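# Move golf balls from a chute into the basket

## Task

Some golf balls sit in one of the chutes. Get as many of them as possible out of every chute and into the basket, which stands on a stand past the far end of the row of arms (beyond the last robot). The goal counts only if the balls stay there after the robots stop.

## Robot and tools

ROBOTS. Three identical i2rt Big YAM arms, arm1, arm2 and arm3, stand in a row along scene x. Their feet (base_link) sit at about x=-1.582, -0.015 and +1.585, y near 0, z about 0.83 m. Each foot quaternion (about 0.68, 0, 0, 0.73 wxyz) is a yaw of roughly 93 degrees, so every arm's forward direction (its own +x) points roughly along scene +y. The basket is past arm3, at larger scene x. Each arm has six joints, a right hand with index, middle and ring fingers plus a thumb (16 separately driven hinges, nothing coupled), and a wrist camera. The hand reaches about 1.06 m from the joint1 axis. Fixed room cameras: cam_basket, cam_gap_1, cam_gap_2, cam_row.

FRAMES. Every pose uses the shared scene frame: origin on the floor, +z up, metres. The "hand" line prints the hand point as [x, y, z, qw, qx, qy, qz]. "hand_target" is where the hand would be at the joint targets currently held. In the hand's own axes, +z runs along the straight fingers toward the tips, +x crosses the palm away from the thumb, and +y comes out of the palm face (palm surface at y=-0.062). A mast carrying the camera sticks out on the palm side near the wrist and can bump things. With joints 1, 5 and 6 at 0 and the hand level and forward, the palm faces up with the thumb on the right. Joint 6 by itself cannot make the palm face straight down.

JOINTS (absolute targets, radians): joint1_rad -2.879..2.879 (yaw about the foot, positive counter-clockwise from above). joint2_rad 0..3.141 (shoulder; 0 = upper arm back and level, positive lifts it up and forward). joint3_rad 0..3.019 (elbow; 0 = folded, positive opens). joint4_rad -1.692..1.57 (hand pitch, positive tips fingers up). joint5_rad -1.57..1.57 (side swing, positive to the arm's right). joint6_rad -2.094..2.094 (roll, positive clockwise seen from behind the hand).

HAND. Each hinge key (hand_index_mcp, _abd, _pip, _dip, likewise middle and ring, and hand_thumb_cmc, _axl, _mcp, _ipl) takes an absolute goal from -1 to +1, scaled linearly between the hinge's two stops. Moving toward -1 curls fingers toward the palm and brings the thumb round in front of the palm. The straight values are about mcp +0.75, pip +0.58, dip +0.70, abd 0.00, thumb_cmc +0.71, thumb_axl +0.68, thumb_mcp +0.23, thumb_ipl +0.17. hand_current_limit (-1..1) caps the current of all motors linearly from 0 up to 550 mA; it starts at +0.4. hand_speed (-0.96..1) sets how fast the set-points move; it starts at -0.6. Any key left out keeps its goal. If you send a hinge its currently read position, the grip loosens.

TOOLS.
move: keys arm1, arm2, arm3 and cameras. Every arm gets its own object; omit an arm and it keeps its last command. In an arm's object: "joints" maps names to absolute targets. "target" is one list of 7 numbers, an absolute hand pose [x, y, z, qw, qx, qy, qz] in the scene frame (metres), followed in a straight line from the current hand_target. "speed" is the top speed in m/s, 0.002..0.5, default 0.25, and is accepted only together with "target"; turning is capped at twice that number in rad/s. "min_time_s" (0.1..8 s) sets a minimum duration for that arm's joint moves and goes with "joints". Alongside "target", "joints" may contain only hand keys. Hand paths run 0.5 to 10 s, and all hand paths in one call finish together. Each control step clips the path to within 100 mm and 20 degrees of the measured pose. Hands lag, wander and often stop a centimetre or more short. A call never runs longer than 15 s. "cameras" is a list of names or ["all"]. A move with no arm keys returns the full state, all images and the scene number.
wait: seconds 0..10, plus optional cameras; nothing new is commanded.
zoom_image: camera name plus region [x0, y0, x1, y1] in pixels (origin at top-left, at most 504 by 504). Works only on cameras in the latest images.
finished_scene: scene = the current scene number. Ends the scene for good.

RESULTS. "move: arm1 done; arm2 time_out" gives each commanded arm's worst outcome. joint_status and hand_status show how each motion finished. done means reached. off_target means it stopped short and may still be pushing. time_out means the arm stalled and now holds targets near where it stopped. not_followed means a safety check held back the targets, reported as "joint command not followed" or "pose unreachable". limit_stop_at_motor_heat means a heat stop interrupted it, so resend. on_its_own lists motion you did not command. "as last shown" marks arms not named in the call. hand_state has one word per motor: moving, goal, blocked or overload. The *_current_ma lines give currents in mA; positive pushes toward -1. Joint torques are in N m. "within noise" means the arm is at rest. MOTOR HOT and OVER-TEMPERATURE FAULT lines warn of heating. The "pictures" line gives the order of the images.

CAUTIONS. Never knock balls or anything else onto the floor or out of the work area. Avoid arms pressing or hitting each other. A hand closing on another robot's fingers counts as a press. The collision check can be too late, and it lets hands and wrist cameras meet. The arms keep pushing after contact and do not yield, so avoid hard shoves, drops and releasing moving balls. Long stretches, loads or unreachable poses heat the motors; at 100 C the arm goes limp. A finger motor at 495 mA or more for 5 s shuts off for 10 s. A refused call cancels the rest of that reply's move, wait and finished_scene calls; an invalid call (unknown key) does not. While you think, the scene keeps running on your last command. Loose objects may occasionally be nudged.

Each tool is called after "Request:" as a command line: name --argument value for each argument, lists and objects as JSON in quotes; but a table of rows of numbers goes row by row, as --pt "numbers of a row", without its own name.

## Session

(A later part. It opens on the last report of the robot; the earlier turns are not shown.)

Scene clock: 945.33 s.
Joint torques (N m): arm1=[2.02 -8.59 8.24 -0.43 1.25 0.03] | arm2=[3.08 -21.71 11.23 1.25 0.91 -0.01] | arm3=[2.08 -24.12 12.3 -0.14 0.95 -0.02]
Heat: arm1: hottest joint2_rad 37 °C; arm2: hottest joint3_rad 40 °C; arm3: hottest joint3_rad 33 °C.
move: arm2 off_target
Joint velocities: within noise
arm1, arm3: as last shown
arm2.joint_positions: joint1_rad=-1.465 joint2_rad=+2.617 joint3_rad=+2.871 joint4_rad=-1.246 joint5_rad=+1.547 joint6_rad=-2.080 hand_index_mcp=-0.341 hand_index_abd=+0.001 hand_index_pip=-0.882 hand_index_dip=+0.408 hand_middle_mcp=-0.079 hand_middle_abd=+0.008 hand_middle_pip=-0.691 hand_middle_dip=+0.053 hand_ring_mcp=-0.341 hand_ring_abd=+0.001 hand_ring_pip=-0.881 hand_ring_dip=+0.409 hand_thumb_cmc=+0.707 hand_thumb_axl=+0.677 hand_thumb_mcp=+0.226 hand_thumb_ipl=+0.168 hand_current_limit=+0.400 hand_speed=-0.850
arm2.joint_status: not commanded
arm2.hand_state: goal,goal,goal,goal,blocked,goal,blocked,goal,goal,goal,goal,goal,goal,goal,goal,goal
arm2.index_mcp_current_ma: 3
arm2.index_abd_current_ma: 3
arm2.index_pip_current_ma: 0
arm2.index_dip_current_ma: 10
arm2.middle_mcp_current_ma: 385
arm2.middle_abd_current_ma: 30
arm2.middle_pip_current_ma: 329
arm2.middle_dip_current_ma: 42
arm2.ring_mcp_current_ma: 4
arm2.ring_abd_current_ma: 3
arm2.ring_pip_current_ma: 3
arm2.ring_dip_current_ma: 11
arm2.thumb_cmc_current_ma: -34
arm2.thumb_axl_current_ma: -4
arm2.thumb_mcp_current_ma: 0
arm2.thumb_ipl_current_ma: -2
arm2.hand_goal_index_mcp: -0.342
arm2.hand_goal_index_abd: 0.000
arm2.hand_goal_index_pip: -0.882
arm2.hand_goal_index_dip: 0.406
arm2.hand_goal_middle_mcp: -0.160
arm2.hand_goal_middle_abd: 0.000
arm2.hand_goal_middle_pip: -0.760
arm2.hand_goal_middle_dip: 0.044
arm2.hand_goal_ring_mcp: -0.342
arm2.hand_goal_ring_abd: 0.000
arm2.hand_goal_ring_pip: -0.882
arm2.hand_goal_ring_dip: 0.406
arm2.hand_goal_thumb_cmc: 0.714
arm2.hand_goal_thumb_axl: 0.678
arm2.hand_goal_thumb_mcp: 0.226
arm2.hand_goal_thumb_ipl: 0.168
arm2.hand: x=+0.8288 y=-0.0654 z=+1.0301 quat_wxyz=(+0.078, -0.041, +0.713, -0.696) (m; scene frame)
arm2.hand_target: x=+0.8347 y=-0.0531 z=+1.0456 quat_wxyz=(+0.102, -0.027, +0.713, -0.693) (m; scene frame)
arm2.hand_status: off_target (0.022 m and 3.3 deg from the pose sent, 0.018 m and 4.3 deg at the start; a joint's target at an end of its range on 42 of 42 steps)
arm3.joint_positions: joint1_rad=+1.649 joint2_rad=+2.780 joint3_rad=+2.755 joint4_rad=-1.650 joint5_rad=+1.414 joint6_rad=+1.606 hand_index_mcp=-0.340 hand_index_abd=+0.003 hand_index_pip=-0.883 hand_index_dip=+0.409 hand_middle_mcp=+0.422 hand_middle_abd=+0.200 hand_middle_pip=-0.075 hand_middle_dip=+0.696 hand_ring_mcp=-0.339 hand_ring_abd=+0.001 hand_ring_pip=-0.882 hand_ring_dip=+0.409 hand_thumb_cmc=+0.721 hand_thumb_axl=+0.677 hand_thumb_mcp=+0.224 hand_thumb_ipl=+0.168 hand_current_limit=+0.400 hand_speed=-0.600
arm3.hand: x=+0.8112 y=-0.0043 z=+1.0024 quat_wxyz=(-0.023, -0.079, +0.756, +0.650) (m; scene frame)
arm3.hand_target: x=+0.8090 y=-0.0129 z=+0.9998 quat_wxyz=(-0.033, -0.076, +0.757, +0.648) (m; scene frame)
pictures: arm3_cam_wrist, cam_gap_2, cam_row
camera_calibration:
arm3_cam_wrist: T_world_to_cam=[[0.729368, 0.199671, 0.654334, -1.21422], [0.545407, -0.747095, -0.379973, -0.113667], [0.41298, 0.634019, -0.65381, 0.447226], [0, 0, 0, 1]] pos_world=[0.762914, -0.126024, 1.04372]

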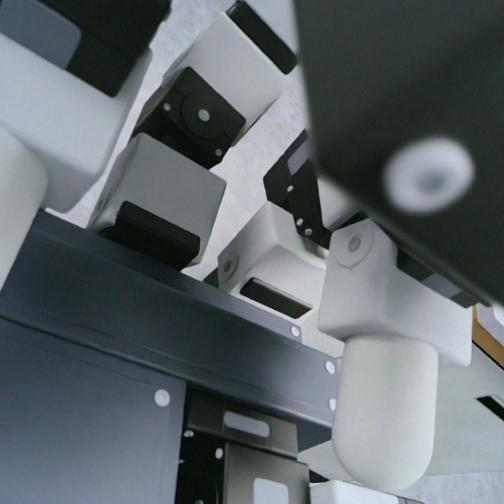

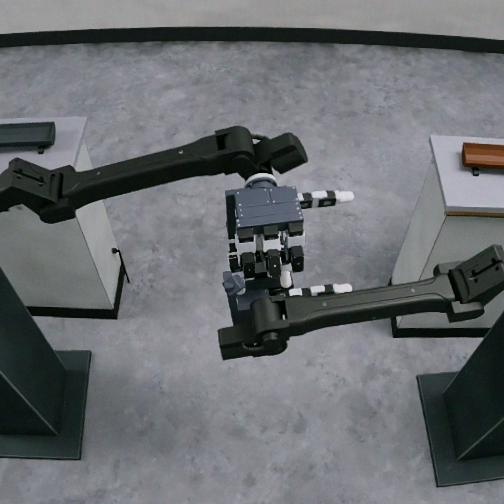

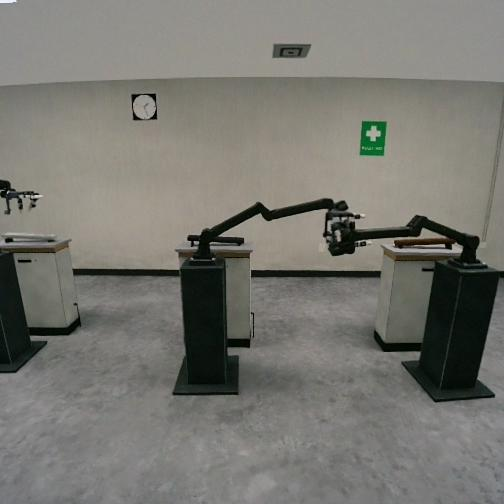

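Request:
move --arm2 '{"target": [0.842, -0.041, 1.046, 0.0612, -0.0612, 0.702, -0.702], "speed": 0.06}' --cameras '["arm3_cam_wrist"]'

Scene clock: 957.30 s.
Joint torques (N m): arm1=[1.9 -8.59 8.24 -0.43 1.24 0.03] | arm2=[3.78 -21.6 11.26 1.5 0.8 0.03] | arm3=[2.14 -24.12 12.3 -0.16 0.96 -0.15]
Heat: arm1: hottest joint2_rad 37 °C; arm2: hottest joint3_rad 40 °C; arm3: hottest joint3_rad 33 °C.
move: arm2 off_target
Joint velocities: within noise
arm1, arm3: as last shown
arm2.joint_positions: joint1_rad=-1.457 joint2_rad=+2.618 joint3_rad=+2.871 joint4_rad=-1.232 joint5_rad=+1.549 joint6_rad=-2.085 hand_index_mcp=-0.341 hand_index_abd=+0.001 hand_index_pip=-0.882 hand_index_dip=+0.408 hand_middle_mcp=-0.079 hand_middle_abd=+0.000 hand_middle_pip=-0.691 hand_middle_dip=+0.054 hand_ring_mcp=-0.341 hand_ring_abd=+0.001 hand_ring_pip=-0.881 hand_ring_dip=+0.409 hand_thumb_cmc=+0.707 hand_thumb_axl=+0.677 hand_thumb_mcp=+0.226 hand_thumb_ipl=+0.168 hand_current_limit=+0.400 hand_speed=-0.850
arm2.joint_status: not commanded
arm2.hand_state: goal,goal,goal,goal,blocked,goal,blocked,goal,goal,goal,goal,goal,goal,goal,goal,goal
arm2.index_mcp_current_ma: 3
arm2.index_abd_current_ma: 3
arm2.index_pip_current_ma: 0
arm2.index_dip_current_ma: 10
arm2.middle_mcp_current_ma: 385
arm2.middle_abd_current_ma: 0
arm2.middle_pip_current_ma: 329
arm2.middle_dip_current_ma: 46
arm2.ring_mcp_current_ma: 4
arm2.ring_abd_current_ma: 3
arm2.ring_pip_current_ma: 3
arm2.ring_dip_current_ma: 11
arm2.thumb_cmc_current_ma: -34
arm2.thumb_axl_current_ma: -4
arm2.thumb_mcp_current_ma: 0
arm2.thumb_ipl_current_ma: -2
arm2.hand_goal_index_mcp: -0.342
arm2.hand_goal_index_abd: 0.000
arm2.hand_goal_index_pip: -0.882
arm2.hand_goal_index_dip: 0.406
arm2.hand_goal_middle_mcp: -0.160
arm2.hand_goal_middle_abd: 0.000
arm2.hand_goal_middle_pip: -0.760
arm2.hand_goal_middle_dip: 0.044
arm2.hand_goal_ring_mcp: -0.342
arm2.hand_goal_ring_abd: 0.000
arm2.hand_goal_ring_pip: -0.882
arm2.hand_goal_ring_dip: 0.406
arm2.hand_goal_thumb_cmc: 0.714
arm2.hand_goal_thumb_axl: 0.678
arm2.hand_goal_thumb_mcp: 0.226
arm2.hand_goal_thumb_ipl: 0.168
arm2.hand: x=+0.8306 y=-0.0590 z=+1.0304 quat_wxyz=(+0.084, -0.040, +0.712, -0.696) (m; scene frame)
arm2.hand_target: x=+0.8380 y=-0.0409 z=+1.0455 quat_wxyz=(+0.113, -0.025, +0.713, -0.692) (m; scene frame)
arm2.hand_status: off_target (0.026 m and 3.7 deg from the pose sent, 0.032 m and 3.3 deg at the start; a joint's target at an end of its range on 42 of 43 steps)
arm3.joint_positions: joint1_rad=+1.649 joint2_rad=+2.780 joint3_rad=+2.755 joint4_rad=-1.650 joint5_rad=+1.414 joint6_rad=+1.619 hand_index_mcp=-0.337 hand_index_abd=+0.008 hand_index_pip=-0.883 hand_index_dip=+0.409 hand_middle_mcp=+0.422 hand_middle_abd=+0.200 hand_middle_pip=-0.075 hand_middle_dip=+0.696 hand_ring_mcp=-0.339 hand_ring_abd=+0.001 hand_ring_pip=-0.882 hand_ring_dip=+0.409 hand_thumb_cmc=+0.721 hand_thumb_axl=+0.677 hand_thumb_mcp=+0.224 hand_thumb_ipl=+0.168 hand_current_limit=+0.400 hand_speed=-0.600
arm3.index_mcp_current_ma: 2
arm3.index_abd_current_ma: 3
arm3.hand: x=+0.8123 y=-0.0041 z=+1.0022 quat_wxyz=(-0.027, -0.074, +0.756, +0.649) (m; scene frame)
arm3.hand_target: x=+0.8090 y=-0.0129 z=+0.9999 quat_wxyz=(-0.033, -0.076, +0.757, +0.648) (m; scene frame)
pictures: arm3_cam_wrist
camera_calibration:
arm3_cam_wrist: T_world_to_cam=[[0.737742, 0.199371, 0.644971, -1.21236], [0.539265, -0.748788, -0.385369, -0.103861], [0.406115, 0.632114, -0.659926, 0.458245], [0, 0, 0, 1]] pos_world=[0.764318, -0.125723, 1.04432]

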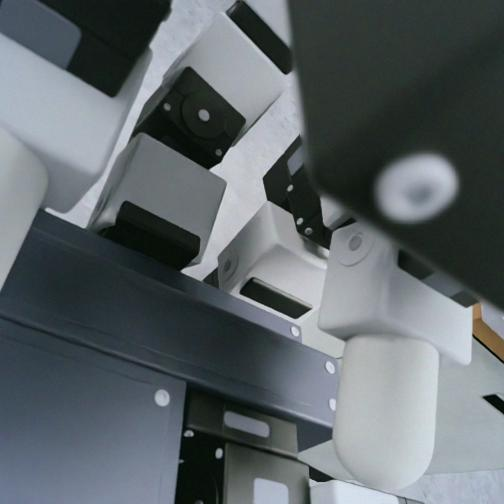

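Request:
move --arm2 '{"target": [0.842, -0.041, 1.064, 0.0612, -0.0612, 0.702, -0.702], "speed": 0.06}' --cameras '["arm3_cam_wrist"]'

Scene clock: 969.93 s.
Joint torques (N m): arm1=[2.08 -8.53 8.25 -0.44 1.25 0.03] | arm2=[3.55 -23.36 11.23 1.61 0.62 0.02] | arm3=[2.2 -24.12 12.3 -0.14 0.97 -0.17]
Heat: arm1: hottest joint2_rad 37 °C; arm2: hottest joint3_rad 40 °C; arm3: hottest joint3_rad 33 °C.
move: arm2 off_target
Joint velocities: within noise
arm1, arm3: as last shown
arm2.joint_positions: joint1_rad=-1.457 joint2_rad=+2.618 joint3_rad=+2.871 joint4_rad=-1.231 joint5_rad=+1.548 joint6_rad=-2.085 hand_index_mcp=-0.341 hand_index_abd=+0.001 hand_index_pip=-0.882 hand_index_dip=+0.408 hand_middle_mcp=-0.079 hand_middle_abd=-0.002 hand_middle_pip=-0.691 hand_middle_dip=+0.054 hand_ring_mcp=-0.341 hand_ring_abd=+0.001 hand_ring_pip=-0.881 hand_ring_dip=+0.409 hand_thumb_cmc=+0.707 hand_thumb_axl=+0.677 hand_thumb_mcp=+0.226 hand_thumb_ipl=+0.168 hand_current_limit=+0.400 hand_speed=-0.850
arm2.joint_status: not commanded
arm2.hand_state: goal,goal,goal,goal,blocked,goal,blocked,goal,goal,goal,goal,goal,goal,goal,goal,goal
arm2.index_mcp_current_ma: 3
arm2.index_abd_current_ma: 3
arm2.index_pip_current_ma: 0
arm2.index_dip_current_ma: 10
arm2.middle_mcp_current_ma: 385
arm2.middle_abd_current_ma: -6
arm2.middle_pip_current_ma: 329
arm2.middle_dip_current_ma: 47
arm2.ring_mcp_current_ma: 4
arm2.ring_abd_current_ma: 3
arm2.ring_pip_current_ma: 3
arm2.ring_dip_current_ma: 11
arm2.thumb_cmc_current_ma: -34
arm2.thumb_axl_current_ma: -4
arm2.thumb_mcp_current_ma: 0
arm2.thumb_ipl_current_ma: -2
arm2.hand_goal_index_mcp: -0.342
arm2.hand_goal_index_abd: 0.000
arm2.hand_goal_index_pip: -0.882
arm2.hand_goal_index_dip: 0.406
arm2.hand_goal_middle_mcp: -0.160
arm2.hand_goal_middle_abd: 0.000
arm2.hand_goal_middle_pip: -0.760
arm2.hand_goal_middle_dip: 0.044
arm2.hand_goal_ring_mcp: -0.342
arm2.hand_goal_ring_abd: 0.000
arm2.hand_goal_ring_pip: -0.882
arm2.hand_goal_ring_dip: 0.406
arm2.hand_goal_thumb_cmc: 0.714
arm2.hand_goal_thumb_axl: 0.678
arm2.hand_goal_thumb_mcp: 0.226
arm2.hand_goal_thumb_ipl: 0.168
arm2.hand: x=+0.8309 y=-0.0589 z=+1.0304 quat_wxyz=(+0.084, -0.040, +0.713, -0.695) (m; scene frame)
arm2.hand_target: x=+0.8368 y=-0.0411 z=+1.0634 quat_wxyz=(+0.122, -0.018, +0.714, -0.689) (m; scene frame)
arm2.hand_status: off_target (0.040 m and 3.8 deg from the pose sent, 0.040 m and 3.7 deg at the start; a joint's target at an end of its range on 47 of 48 steps)
arm3.joint_positions: joint1_rad=+1.649 joint2_rad=+2.780 joint3_rad=+2.755 joint4_rad=-1.650 joint5_rad=+1.414 joint6_rad=+1.621 hand_index_mcp=-0.337 hand_index_abd=+0.009 hand_index_pip=-0.883 hand_index_dip=+0.409 hand_middle_mcp=+0.422 hand_middle_abd=+0.200 hand_middle_pip=-0.075 hand_middle_dip=+0.696 hand_ring_mcp=-0.339 hand_ring_abd=+0.001 hand_ring_pip=-0.882 hand_ring_dip=+0.409 hand_thumb_cmc=+0.721 hand_thumb_axl=+0.677 hand_thumb_mcp=+0.224 hand_thumb_ipl=+0.168 hand_current_limit=+0.400 hand_speed=-0.600
arm3.index_abd_current_ma: 4
arm3.hand: x=+0.8125 y=-0.0041 z=+1.0021 quat_wxyz=(-0.027, -0.073, +0.756, +0.649) (m; scene frame)
arm3.hand_target: x=+0.8090 y=-0.0129 z=+0.9998 quat_wxyz=(-0.033, -0.076, +0.757, +0.648) (m; scene frame)
pictures: arm3_cam_wrist
camera_calibration:
arm3_cam_wrist: T_world_to_cam=[[0.738956, 0.199543, 0.643526, -1.21199], [0.538326, -0.749223, -0.385838, -0.102702], [0.405153, 0.631544, -0.661062, 0.460016], [0, 0, 0, 1]] pos_world=[0.764519, -0.125623, 1.04442]

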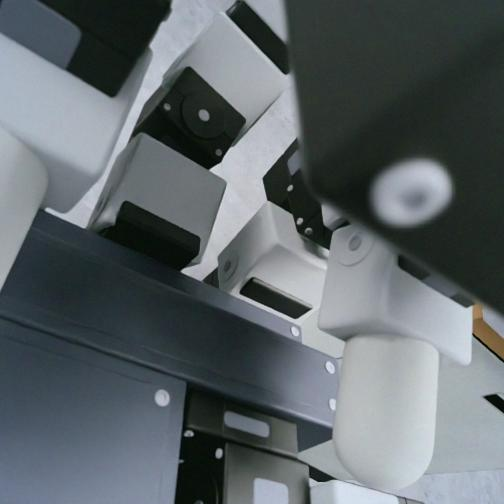

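Request:
move --arm2 '{"target": [0.841, -0.041, 1.078, 0.0612, -0.0612, 0.702, -0.702], "speed": 0.06}' --cameras '["arm3_cam_wrist"]'

Scene clock: 975.83 s.
Joint torques (N m): arm1=[2.02 -8.59 8.24 -0.42 1.24 0.03] | arm2=[3.72 -24.29 11.22 1.44 0.6 0.03] | arm3=[2.14 -24.12 12.27 -0.16 0.99 -0.18]
Heat: arm1: hottest joint2_rad 37 °C; arm2: hottest joint3_rad 40 °C; arm3: hottest joint3_rad 34 °C.
move: arm2 off_target
Joint velocities: within noise
arm1.joint_positions: joint1_rad=-0.013 joint2_rad=+1.165 joint3_rad=+0.999 joint4_rad=-1.409 joint5_rad=+1.510 joint6_rad=-1.541 hand_index_mcp=+0.042 hand_index_abd=-0.103 hand_index_pip=-0.416 hand_index_dip=+0.699 hand_middle_mcp=+0.745 hand_middle_abd=+0.000 hand_middle_pip=+0.576 hand_middle_dip=+0.696 hand_ring_mcp=+0.747 hand_ring_abd=+0.000 hand_ring_pip=+0.576 hand_ring_dip=+0.696 hand_thumb_cmc=-0.572 hand_thumb_axl=+0.677 hand_thumb_mcp=+0.202 hand_thumb_ipl=+0.170 hand_current_limit=+0.400 hand_speed=-0.400
arm1.joint_status: not commanded
arm1.hand_state: goal,goal,goal,goal,goal,goal,goal,goal,goal,goal,goal,goal,goal,goal,goal,goal
arm1.index_mcp_current_ma: -3
arm1.index_abd_current_ma: 0
arm1.index_pip_current_ma: 1
arm1.index_dip_current_ma: 1
arm1.middle_mcp_current_ma: -4
arm1.middle_abd_current_ma: 0
arm1.middle_pip_current_ma: 0
arm1.middle_dip_current_ma: 0
arm1.ring_mcp_current_ma: -3
arm1.ring_abd_current_ma: 0
arm1.ring_pip_current_ma: 0
arm1.ring_dip_current_ma: 0
arm1.thumb_cmc_current_ma: 0
arm1.thumb_axl_current_ma: 0
arm1.thumb_mcp_current_ma: 0
arm1.thumb_ipl_current_ma: 1
arm1.hand_goal_index_mcp: 0.050
arm1.hand_goal_index_abd: -0.106
arm1.hand_goal_index_pip: -0.420
arm1.hand_goal_index_dip: 0.696
arm1.hand_goal_middle_mcp: 0.754
arm1.hand_goal_middle_abd: 0.000
arm1.hand_goal_middle_pip: 0.576
arm1.hand_goal_middle_dip: 0.696
arm1.hand_goal_ring_mcp: 0.754
arm1.hand_goal_ring_abd: 0.000
arm1.hand_goal_ring_pip: 0.576
arm1.hand_goal_ring_dip: 0.696
arm1.hand_goal_thumb_cmc: -0.570
arm1.hand_goal_thumb_axl: 0.678
arm1.hand_goal_thumb_mcp: 0.200
arm1.hand_goal_thumb_ipl: 0.168
arm1.hand: x=-1.4384 y=+0.4468 z=+1.1081 quat_wxyz=(+0.506, -0.526, +0.500, -0.466) (m; scene frame)
arm1.hand_target: x=-1.4427 y=+0.4459 z=+1.1132 quat_wxyz=(+0.513, -0.525, +0.501, -0.459) (m; scene frame)
arm1.hand_status: not commanded
arm2.joint_positions: joint1_rad=-1.457 joint2_rad=+2.618 joint3_rad=+2.871 joint4_rad=-1.231 joint5_rad=+1.547 joint6_rad=-2.085 hand_index_mcp=-0.341 hand_index_abd=+0.001 hand_index_pip=-0.882 hand_index_dip=+0.408 hand_middle_mcp=-0.079 hand_middle_abd=-0.002 hand_middle_pip=-0.691 hand_middle_dip=+0.054 hand_ring_mcp=-0.341 hand_ring_abd=+0.001 hand_ring_pip=-0.881 hand_ring_dip=+0.409 hand_thumb_cmc=+0.707 hand_thumb_axl=+0.677 hand_thumb_mcp=+0.226 hand_thumb_ipl=+0.168 hand_current_limit=+0.400 hand_speed=-0.850
arm2.joint_status: not commanded
arm2.hand_state: goal,goal,goal,goal,blocked,goal,blocked,goal,goal,goal,goal,goal,goal,goal,goal,goal
arm2.index_mcp_current_ma: 3
arm2.index_abd_current_ma: 3
arm2.index_pip_current_ma: 0
arm2.index_dip_current_ma: 10
arm2.middle_mcp_current_ma: 385
arm2.middle_abd_current_ma: -6
arm2.middle_pip_current_ma: 329
arm2.middle_dip_current_ma: 47
arm2.ring_mcp_current_ma: 4
arm2.ring_abd_current_ma: 3
arm2.ring_pip_current_ma: 3
arm2.ring_dip_current_ma: 11
arm2.thumb_cmc_current_ma: -34
arm2.thumb_axl_current_ma: -4
arm2.thumb_mcp_current_ma: 0
arm2.thumb_ipl_current_ma: -2
arm2.hand_goal_index_mcp: -0.342
arm2.hand_goal_index_abd: 0.000
arm2.hand_goal_index_pip: -0.882
arm2.hand_goal_index_dip: 0.406
arm2.hand_goal_middle_mcp: -0.160
arm2.hand_goal_middle_abd: 0.000
arm2.hand_goal_middle_pip: -0.760
arm2.hand_goal_middle_dip: 0.044
arm2.hand_goal_ring_mcp: -0.342
arm2.hand_goal_ring_abd: 0.000
arm2.hand_goal_ring_pip: -0.882
arm2.hand_goal_ring_dip: 0.406
arm2.hand_goal_thumb_cmc: 0.714
arm2.hand_goal_thumb_axl: 0.678
arm2.hand_goal_thumb_mcp: 0.226
arm2.hand_goal_thumb_ipl: 0.168
arm2.hand: x=+0.8311 y=-0.0587 z=+1.0301 quat_wxyz=(+0.084, -0.040, +0.713, -0.695) (m; scene frame)
arm2.hand_target: x=+0.8348 y=-0.0413 z=+1.0771 quat_wxyz=(+0.128, -0.013, +0.715, -0.687) (m; scene frame)
arm2.hand_status: off_target (0.052 m and 3.9 deg from the pose sent, 0.052 m and 3.8 deg at the start; a joint's target at an end of its range on 52 of 54 steps)
arm3: as last shown
arm3.joint_positions: joint1_rad=+1.649 joint2_rad=+2.780 joint3_rad=+2.755 joint4_rad=-1.650 joint5_rad=+1.413 joint6_rad=+1.622 hand_index_mcp=-0.337 hand_index_abd=+0.009 hand_index_pip=-0.883 hand_index_dip=+0.409 hand_middle_mcp=+0.422 hand_middle_abd=+0.200 hand_middle_pip=-0.075 hand_middle_dip=+0.696 hand_ring_mcp=-0.339 hand_ring_abd=+0.001 hand_ring_pip=-0.882 hand_ring_dip=+0.409 hand_thumb_cmc=+0.721 hand_thumb_axl=+0.677 hand_thumb_mcp=+0.224 hand_thumb_ipl=+0.168 hand_current_limit=+0.400 hand_speed=-0.600
arm3.hand: x=+0.8126 y=-0.0041 z=+1.0020 quat_wxyz=(-0.028, -0.073, +0.757, +0.649) (m; scene frame)
pictures: arm3_cam_wrist
camera_calibration:
arm3_cam_wrist: T_world_to_cam=[[0.73968, 0.199768, 0.642624, -1.21167], [0.537787, -0.74952, -0.386012, -0.102125], [0.404547, 0.63112, -0.661838, 0.461132], [0, 0, 0, 1]] pos_world=[0.76462, -0.125522, 1.04442]

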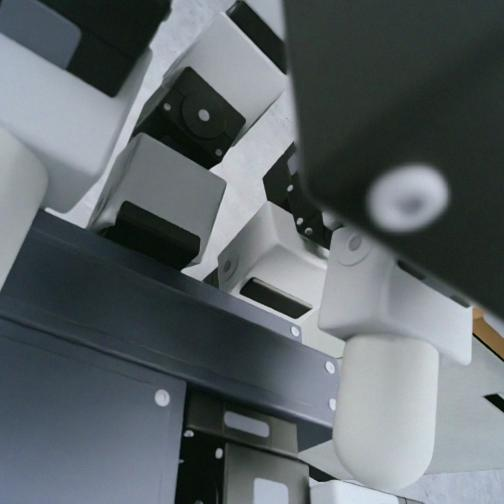

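Request:
wait --seconds 0.2 --cameras '["cam_gap_2", "arm2_cam_wrist"]'

Request:
zoom_image --camera "cam_gap_2" --region '[210, 200, 320, 330]'

Scene clock: 979.77 s.
Joint torques (N m): arm1=[2.02 -8.59 8.25 -0.44 1.24 0.03] | arm2=[3.49 -24.59 11.26 1.51 0.61 0.01] | arm3=[2.2 -24.12 12.27 -0.14 0.98 -0.18]
Heat: arm1: hottest joint2_rad 37 °C; arm2: hottest joint3_rad 40 °C; arm3: hottest joint3_rad 34 °C.
Joint velocities: within noise
arm1.joint_positions: joint1_rad=-0.013 joint2_rad=+1.165 joint3_rad=+0.999 joint4_rad=-1.409 joint5_rad=+1.510 joint6_rad=-1.541 hand_index_mcp=+0.042 hand_index_abd=-0.103 hand_index_pip=-0.416 hand_index_dip=+0.699 hand_middle_mcp=+0.745 hand_middle_abd=+0.000 hand_middle_pip=+0.576 hand_middle_dip=+0.696 hand_ring_mcp=+0.747 hand_ring_abd=+0.000 hand_ring_pip=+0.576 hand_ring_dip=+0.696 hand_thumb_cmc=-0.572 hand_thumb_axl=+0.677 hand_thumb_mcp=+0.202 hand_thumb_ipl=+0.170 hand_current_limit=+0.400 hand_speed=-0.400
arm1.joint_status: not commanded
arm1.hand_state: goal,goal,goal,goal,goal,goal,goal,goal,goal,goal,goal,goal,goal,goal,goal,goal
arm1.index_mcp_current_ma: -3
arm1.index_abd_current_ma: 0
arm1.index_pip_current_ma: 1
arm1.index_dip_current_ma: 1
arm1.middle_mcp_current_ma: -4
arm1.middle_abd_current_ma: 0
arm1.middle_pip_current_ma: 0
arm1.middle_dip_current_ma: 0
arm1.ring_mcp_current_ma: -3
arm1.ring_abd_current_ma: 0
arm1.ring_pip_current_ma: 0
arm1.ring_dip_current_ma: 0
arm1.thumb_cmc_current_ma: 0
arm1.thumb_axl_current_ma: 0
arm1.thumb_mcp_current_ma: 0
arm1.thumb_ipl_current_ma: 1
arm1.hand_goal_index_mcp: 0.050
arm1.hand_goal_index_abd: -0.106
arm1.hand_goal_index_pip: -0.420
arm1.hand_goal_index_dip: 0.696
arm1.hand_goal_middle_mcp: 0.754
arm1.hand_goal_middle_abd: 0.000
arm1.hand_goal_middle_pip: 0.576
arm1.hand_goal_middle_dip: 0.696
arm1.hand_goal_ring_mcp: 0.754
arm1.hand_goal_ring_abd: 0.000
arm1.hand_goal_ring_pip: 0.576
arm1.hand_goal_ring_dip: 0.696
arm1.hand_goal_thumb_cmc: -0.570
arm1.hand_goal_thumb_axl: 0.678
arm1.hand_goal_thumb_mcp: 0.200
arm1.hand_goal_thumb_ipl: 0.168
arm1.hand: x=-1.4384 y=+0.4468 z=+1.1081 quat_wxyz=(+0.506, -0.526, +0.500, -0.466) (m; scene frame)
arm1.hand_target: x=-1.4427 y=+0.4459 z=+1.1132 quat_wxyz=(+0.513, -0.525, +0.501, -0.459) (m; scene frame)
arm1.hand_status: not commanded
arm2.joint_positions: joint1_rad=-1.457 joint2_rad=+2.618 joint3_rad=+2.871 joint4_rad=-1.231 joint5_rad=+1.547 joint6_rad=-2.085 hand_index_mcp=-0.341 hand_index_abd=+0.001 hand_index_pip=-0.882 hand_index_dip=+0.408 hand_middle_mcp=-0.079 hand_middle_abd=-0.002 hand_middle_pip=-0.691 hand_middle_dip=+0.054 hand_ring_mcp=-0.341 hand_ring_abd=+0.001 hand_ring_pip=-0.881 hand_ring_dip=+0.409 hand_thumb_cmc=+0.707 hand_thumb_axl=+0.677 hand_thumb_mcp=+0.226 hand_thumb_ipl=+0.168 hand_current_limit=+0.400 hand_speed=-0.850
arm2.joint_status: not commanded
arm2.hand_state: goal,goal,goal,goal,blocked,goal,blocked,goal,goal,goal,goal,goal,goal,goal,goal,goal
arm2.index_mcp_current_ma: 3
arm2.index_abd_current_ma: 3
arm2.index_pip_current_ma: 0
arm2.index_dip_current_ma: 10
arm2.middle_mcp_current_ma: 385
arm2.middle_abd_current_ma: -6
arm2.middle_pip_current_ma: 329
arm2.middle_dip_current_ma: 47
arm2.ring_mcp_current_ma: 4
arm2.ring_abd_current_ma: 3
arm2.ring_pip_current_ma: 3
arm2.ring_dip_current_ma: 11
arm2.thumb_cmc_current_ma: -34
arm2.thumb_axl_current_ma: -4
arm2.thumb_mcp_current_ma: 0
arm2.thumb_ipl_current_ma: -2
arm2.hand_goal_index_mcp: -0.342
arm2.hand_goal_index_abd: 0.000
arm2.hand_goal_index_pip: -0.882
arm2.hand_goal_index_dip: 0.406
arm2.hand_goal_middle_mcp: -0.160
arm2.hand_goal_middle_abd: 0.000
arm2.hand_goal_middle_pip: -0.760
arm2.hand_goal_middle_dip: 0.044
arm2.hand_goal_ring_mcp: -0.342
arm2.hand_goal_ring_abd: 0.000
arm2.hand_goal_ring_pip: -0.882
arm2.hand_goal_ring_dip: 0.406
arm2.hand_goal_thumb_cmc: 0.714
arm2.hand_goal_thumb_axl: 0.678
arm2.hand_goal_thumb_mcp: 0.226
arm2.hand_goal_thumb_ipl: 0.168
arm2.hand: x=+0.8311 y=-0.0587 z=+1.0301 quat_wxyz=(+0.084, -0.040, +0.713, -0.695) (m; scene frame)
arm2.hand_target: x=+0.8348 y=-0.0413 z=+1.0771 quat_wxyz=(+0.128, -0.013, +0.715, -0.687) (m; scene frame)
arm2.hand_status: off_target (0.052 m and 3.9 deg from the pose sent, 0.052 m and 3.8 deg at the start; a joint's target at an end of its range on 52 of 54 steps)
arm3.joint_positions: joint1_rad=+1.649 joint2_rad=+2.780 joint3_rad=+2.755 joint4_rad=-1.650 joint5_rad=+1.413 joint6_rad=+1.622 hand_index_mcp=-0.337 hand_index_abd=+0.009 hand_index_pip=-0.883 hand_index_dip=+0.409 hand_middle_mcp=+0.422 hand_middle_abd=+0.200 hand_middle_pip=-0.075 hand_middle_dip=+0.696 hand_ring_mcp=-0.339 hand_ring_abd=+0.001 hand_ring_pip=-0.882 hand_ring_dip=+0.409 hand_thumb_cmc=+0.721 hand_thumb_axl=+0.677 hand_thumb_mcp=+0.224 hand_thumb_ipl=+0.168 hand_current_limit=+0.400 hand_speed=-0.600
arm3.joint_status: not commanded
arm3.hand_state: goal,goal,goal,goal,goal,goal,goal,goal,goal,goal,goal,goal,goal,goal,goal,goal
arm3.index_mcp_current_ma: 2
arm3.index_abd_current_ma: 4
arm3.index_pip_current_ma: 0
arm3.index_dip_current_ma: 1
arm3.middle_mcp_current_ma: 6
arm3.middle_abd_current_ma: 0
arm3.middle_pip_current_ma: 2
arm3.middle_dip_current_ma: 0
arm3.ring_mcp_current_ma: 1
arm3.ring_abd_current_ma: 0
arm3.ring_pip_current_ma: 0
arm3.ring_dip_current_ma: 1
arm3.thumb_cmc_current_ma: 3
arm3.thumb_axl_current_ma: 0
arm3.thumb_mcp_current_ma: -1
arm3.thumb_ipl_current_ma: 0
arm3.hand_goal_index_mcp: -0.342
arm3.hand_goal_index_abd: 0.000
arm3.hand_goal_index_pip: -0.882
arm3.hand_goal_index_dip: 0.406
arm3.hand_goal_middle_mcp: 0.412
arm3.hand_goal_middle_abd: 0.200
arm3.hand_goal_middle_pip: -0.080
arm3.hand_goal_middle_dip: 0.696
arm3.hand_goal_ring_mcp: -0.342
arm3.hand_goal_ring_abd: 0.000
arm3.hand_goal_ring_pip: -0.882
arm3.hand_goal_ring_dip: 0.406
arm3.hand_goal_thumb_cmc: 0.714
arm3.hand_goal_thumb_axl: 0.678
arm3.hand_goal_thumb_mcp: 0.226
arm3.hand_goal_thumb_ipl: 0.168
arm3.hand: x=+0.8126 y=-0.0041 z=+1.0020 quat_wxyz=(-0.028, -0.073, +0.757, +0.649) (m; scene frame)
arm3.hand_target: x=+0.8090 y=-0.0129 z=+0.9998 quat_wxyz=(-0.033, -0.076, +0.757, +0.648) (m; scene frame)
arm3.hand_status: not commanded
wait: 0.20 s; at rest from the start
pictures: arm2_cam_wrist, cam_gap_2
camera_calibration:
arm2_cam_wrist: T_world_to_cam=[[0.822523, 0.15679, -0.546692, -0.0776297], [0.245597, 0.76908, 0.590084, -0.816852], [0.512969, -0.619624, 0.594078, -0.9462], [0, 0, 0, 1]] pos_world=[0.749841, 0.0541079, 1.00169]

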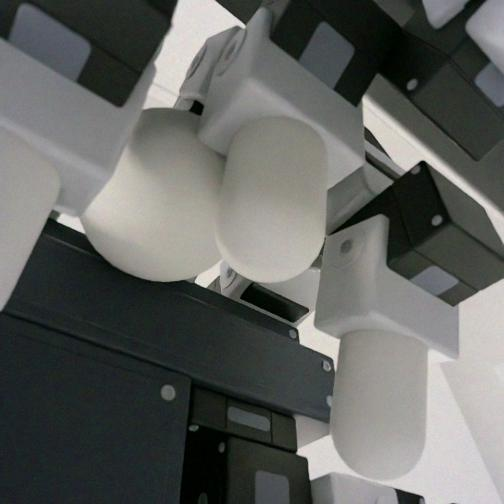

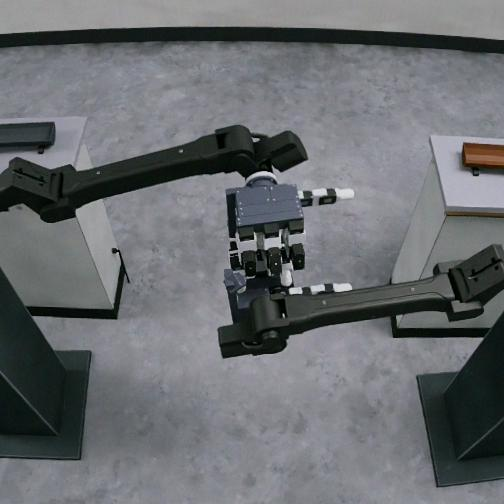

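Scaled by 3.877.

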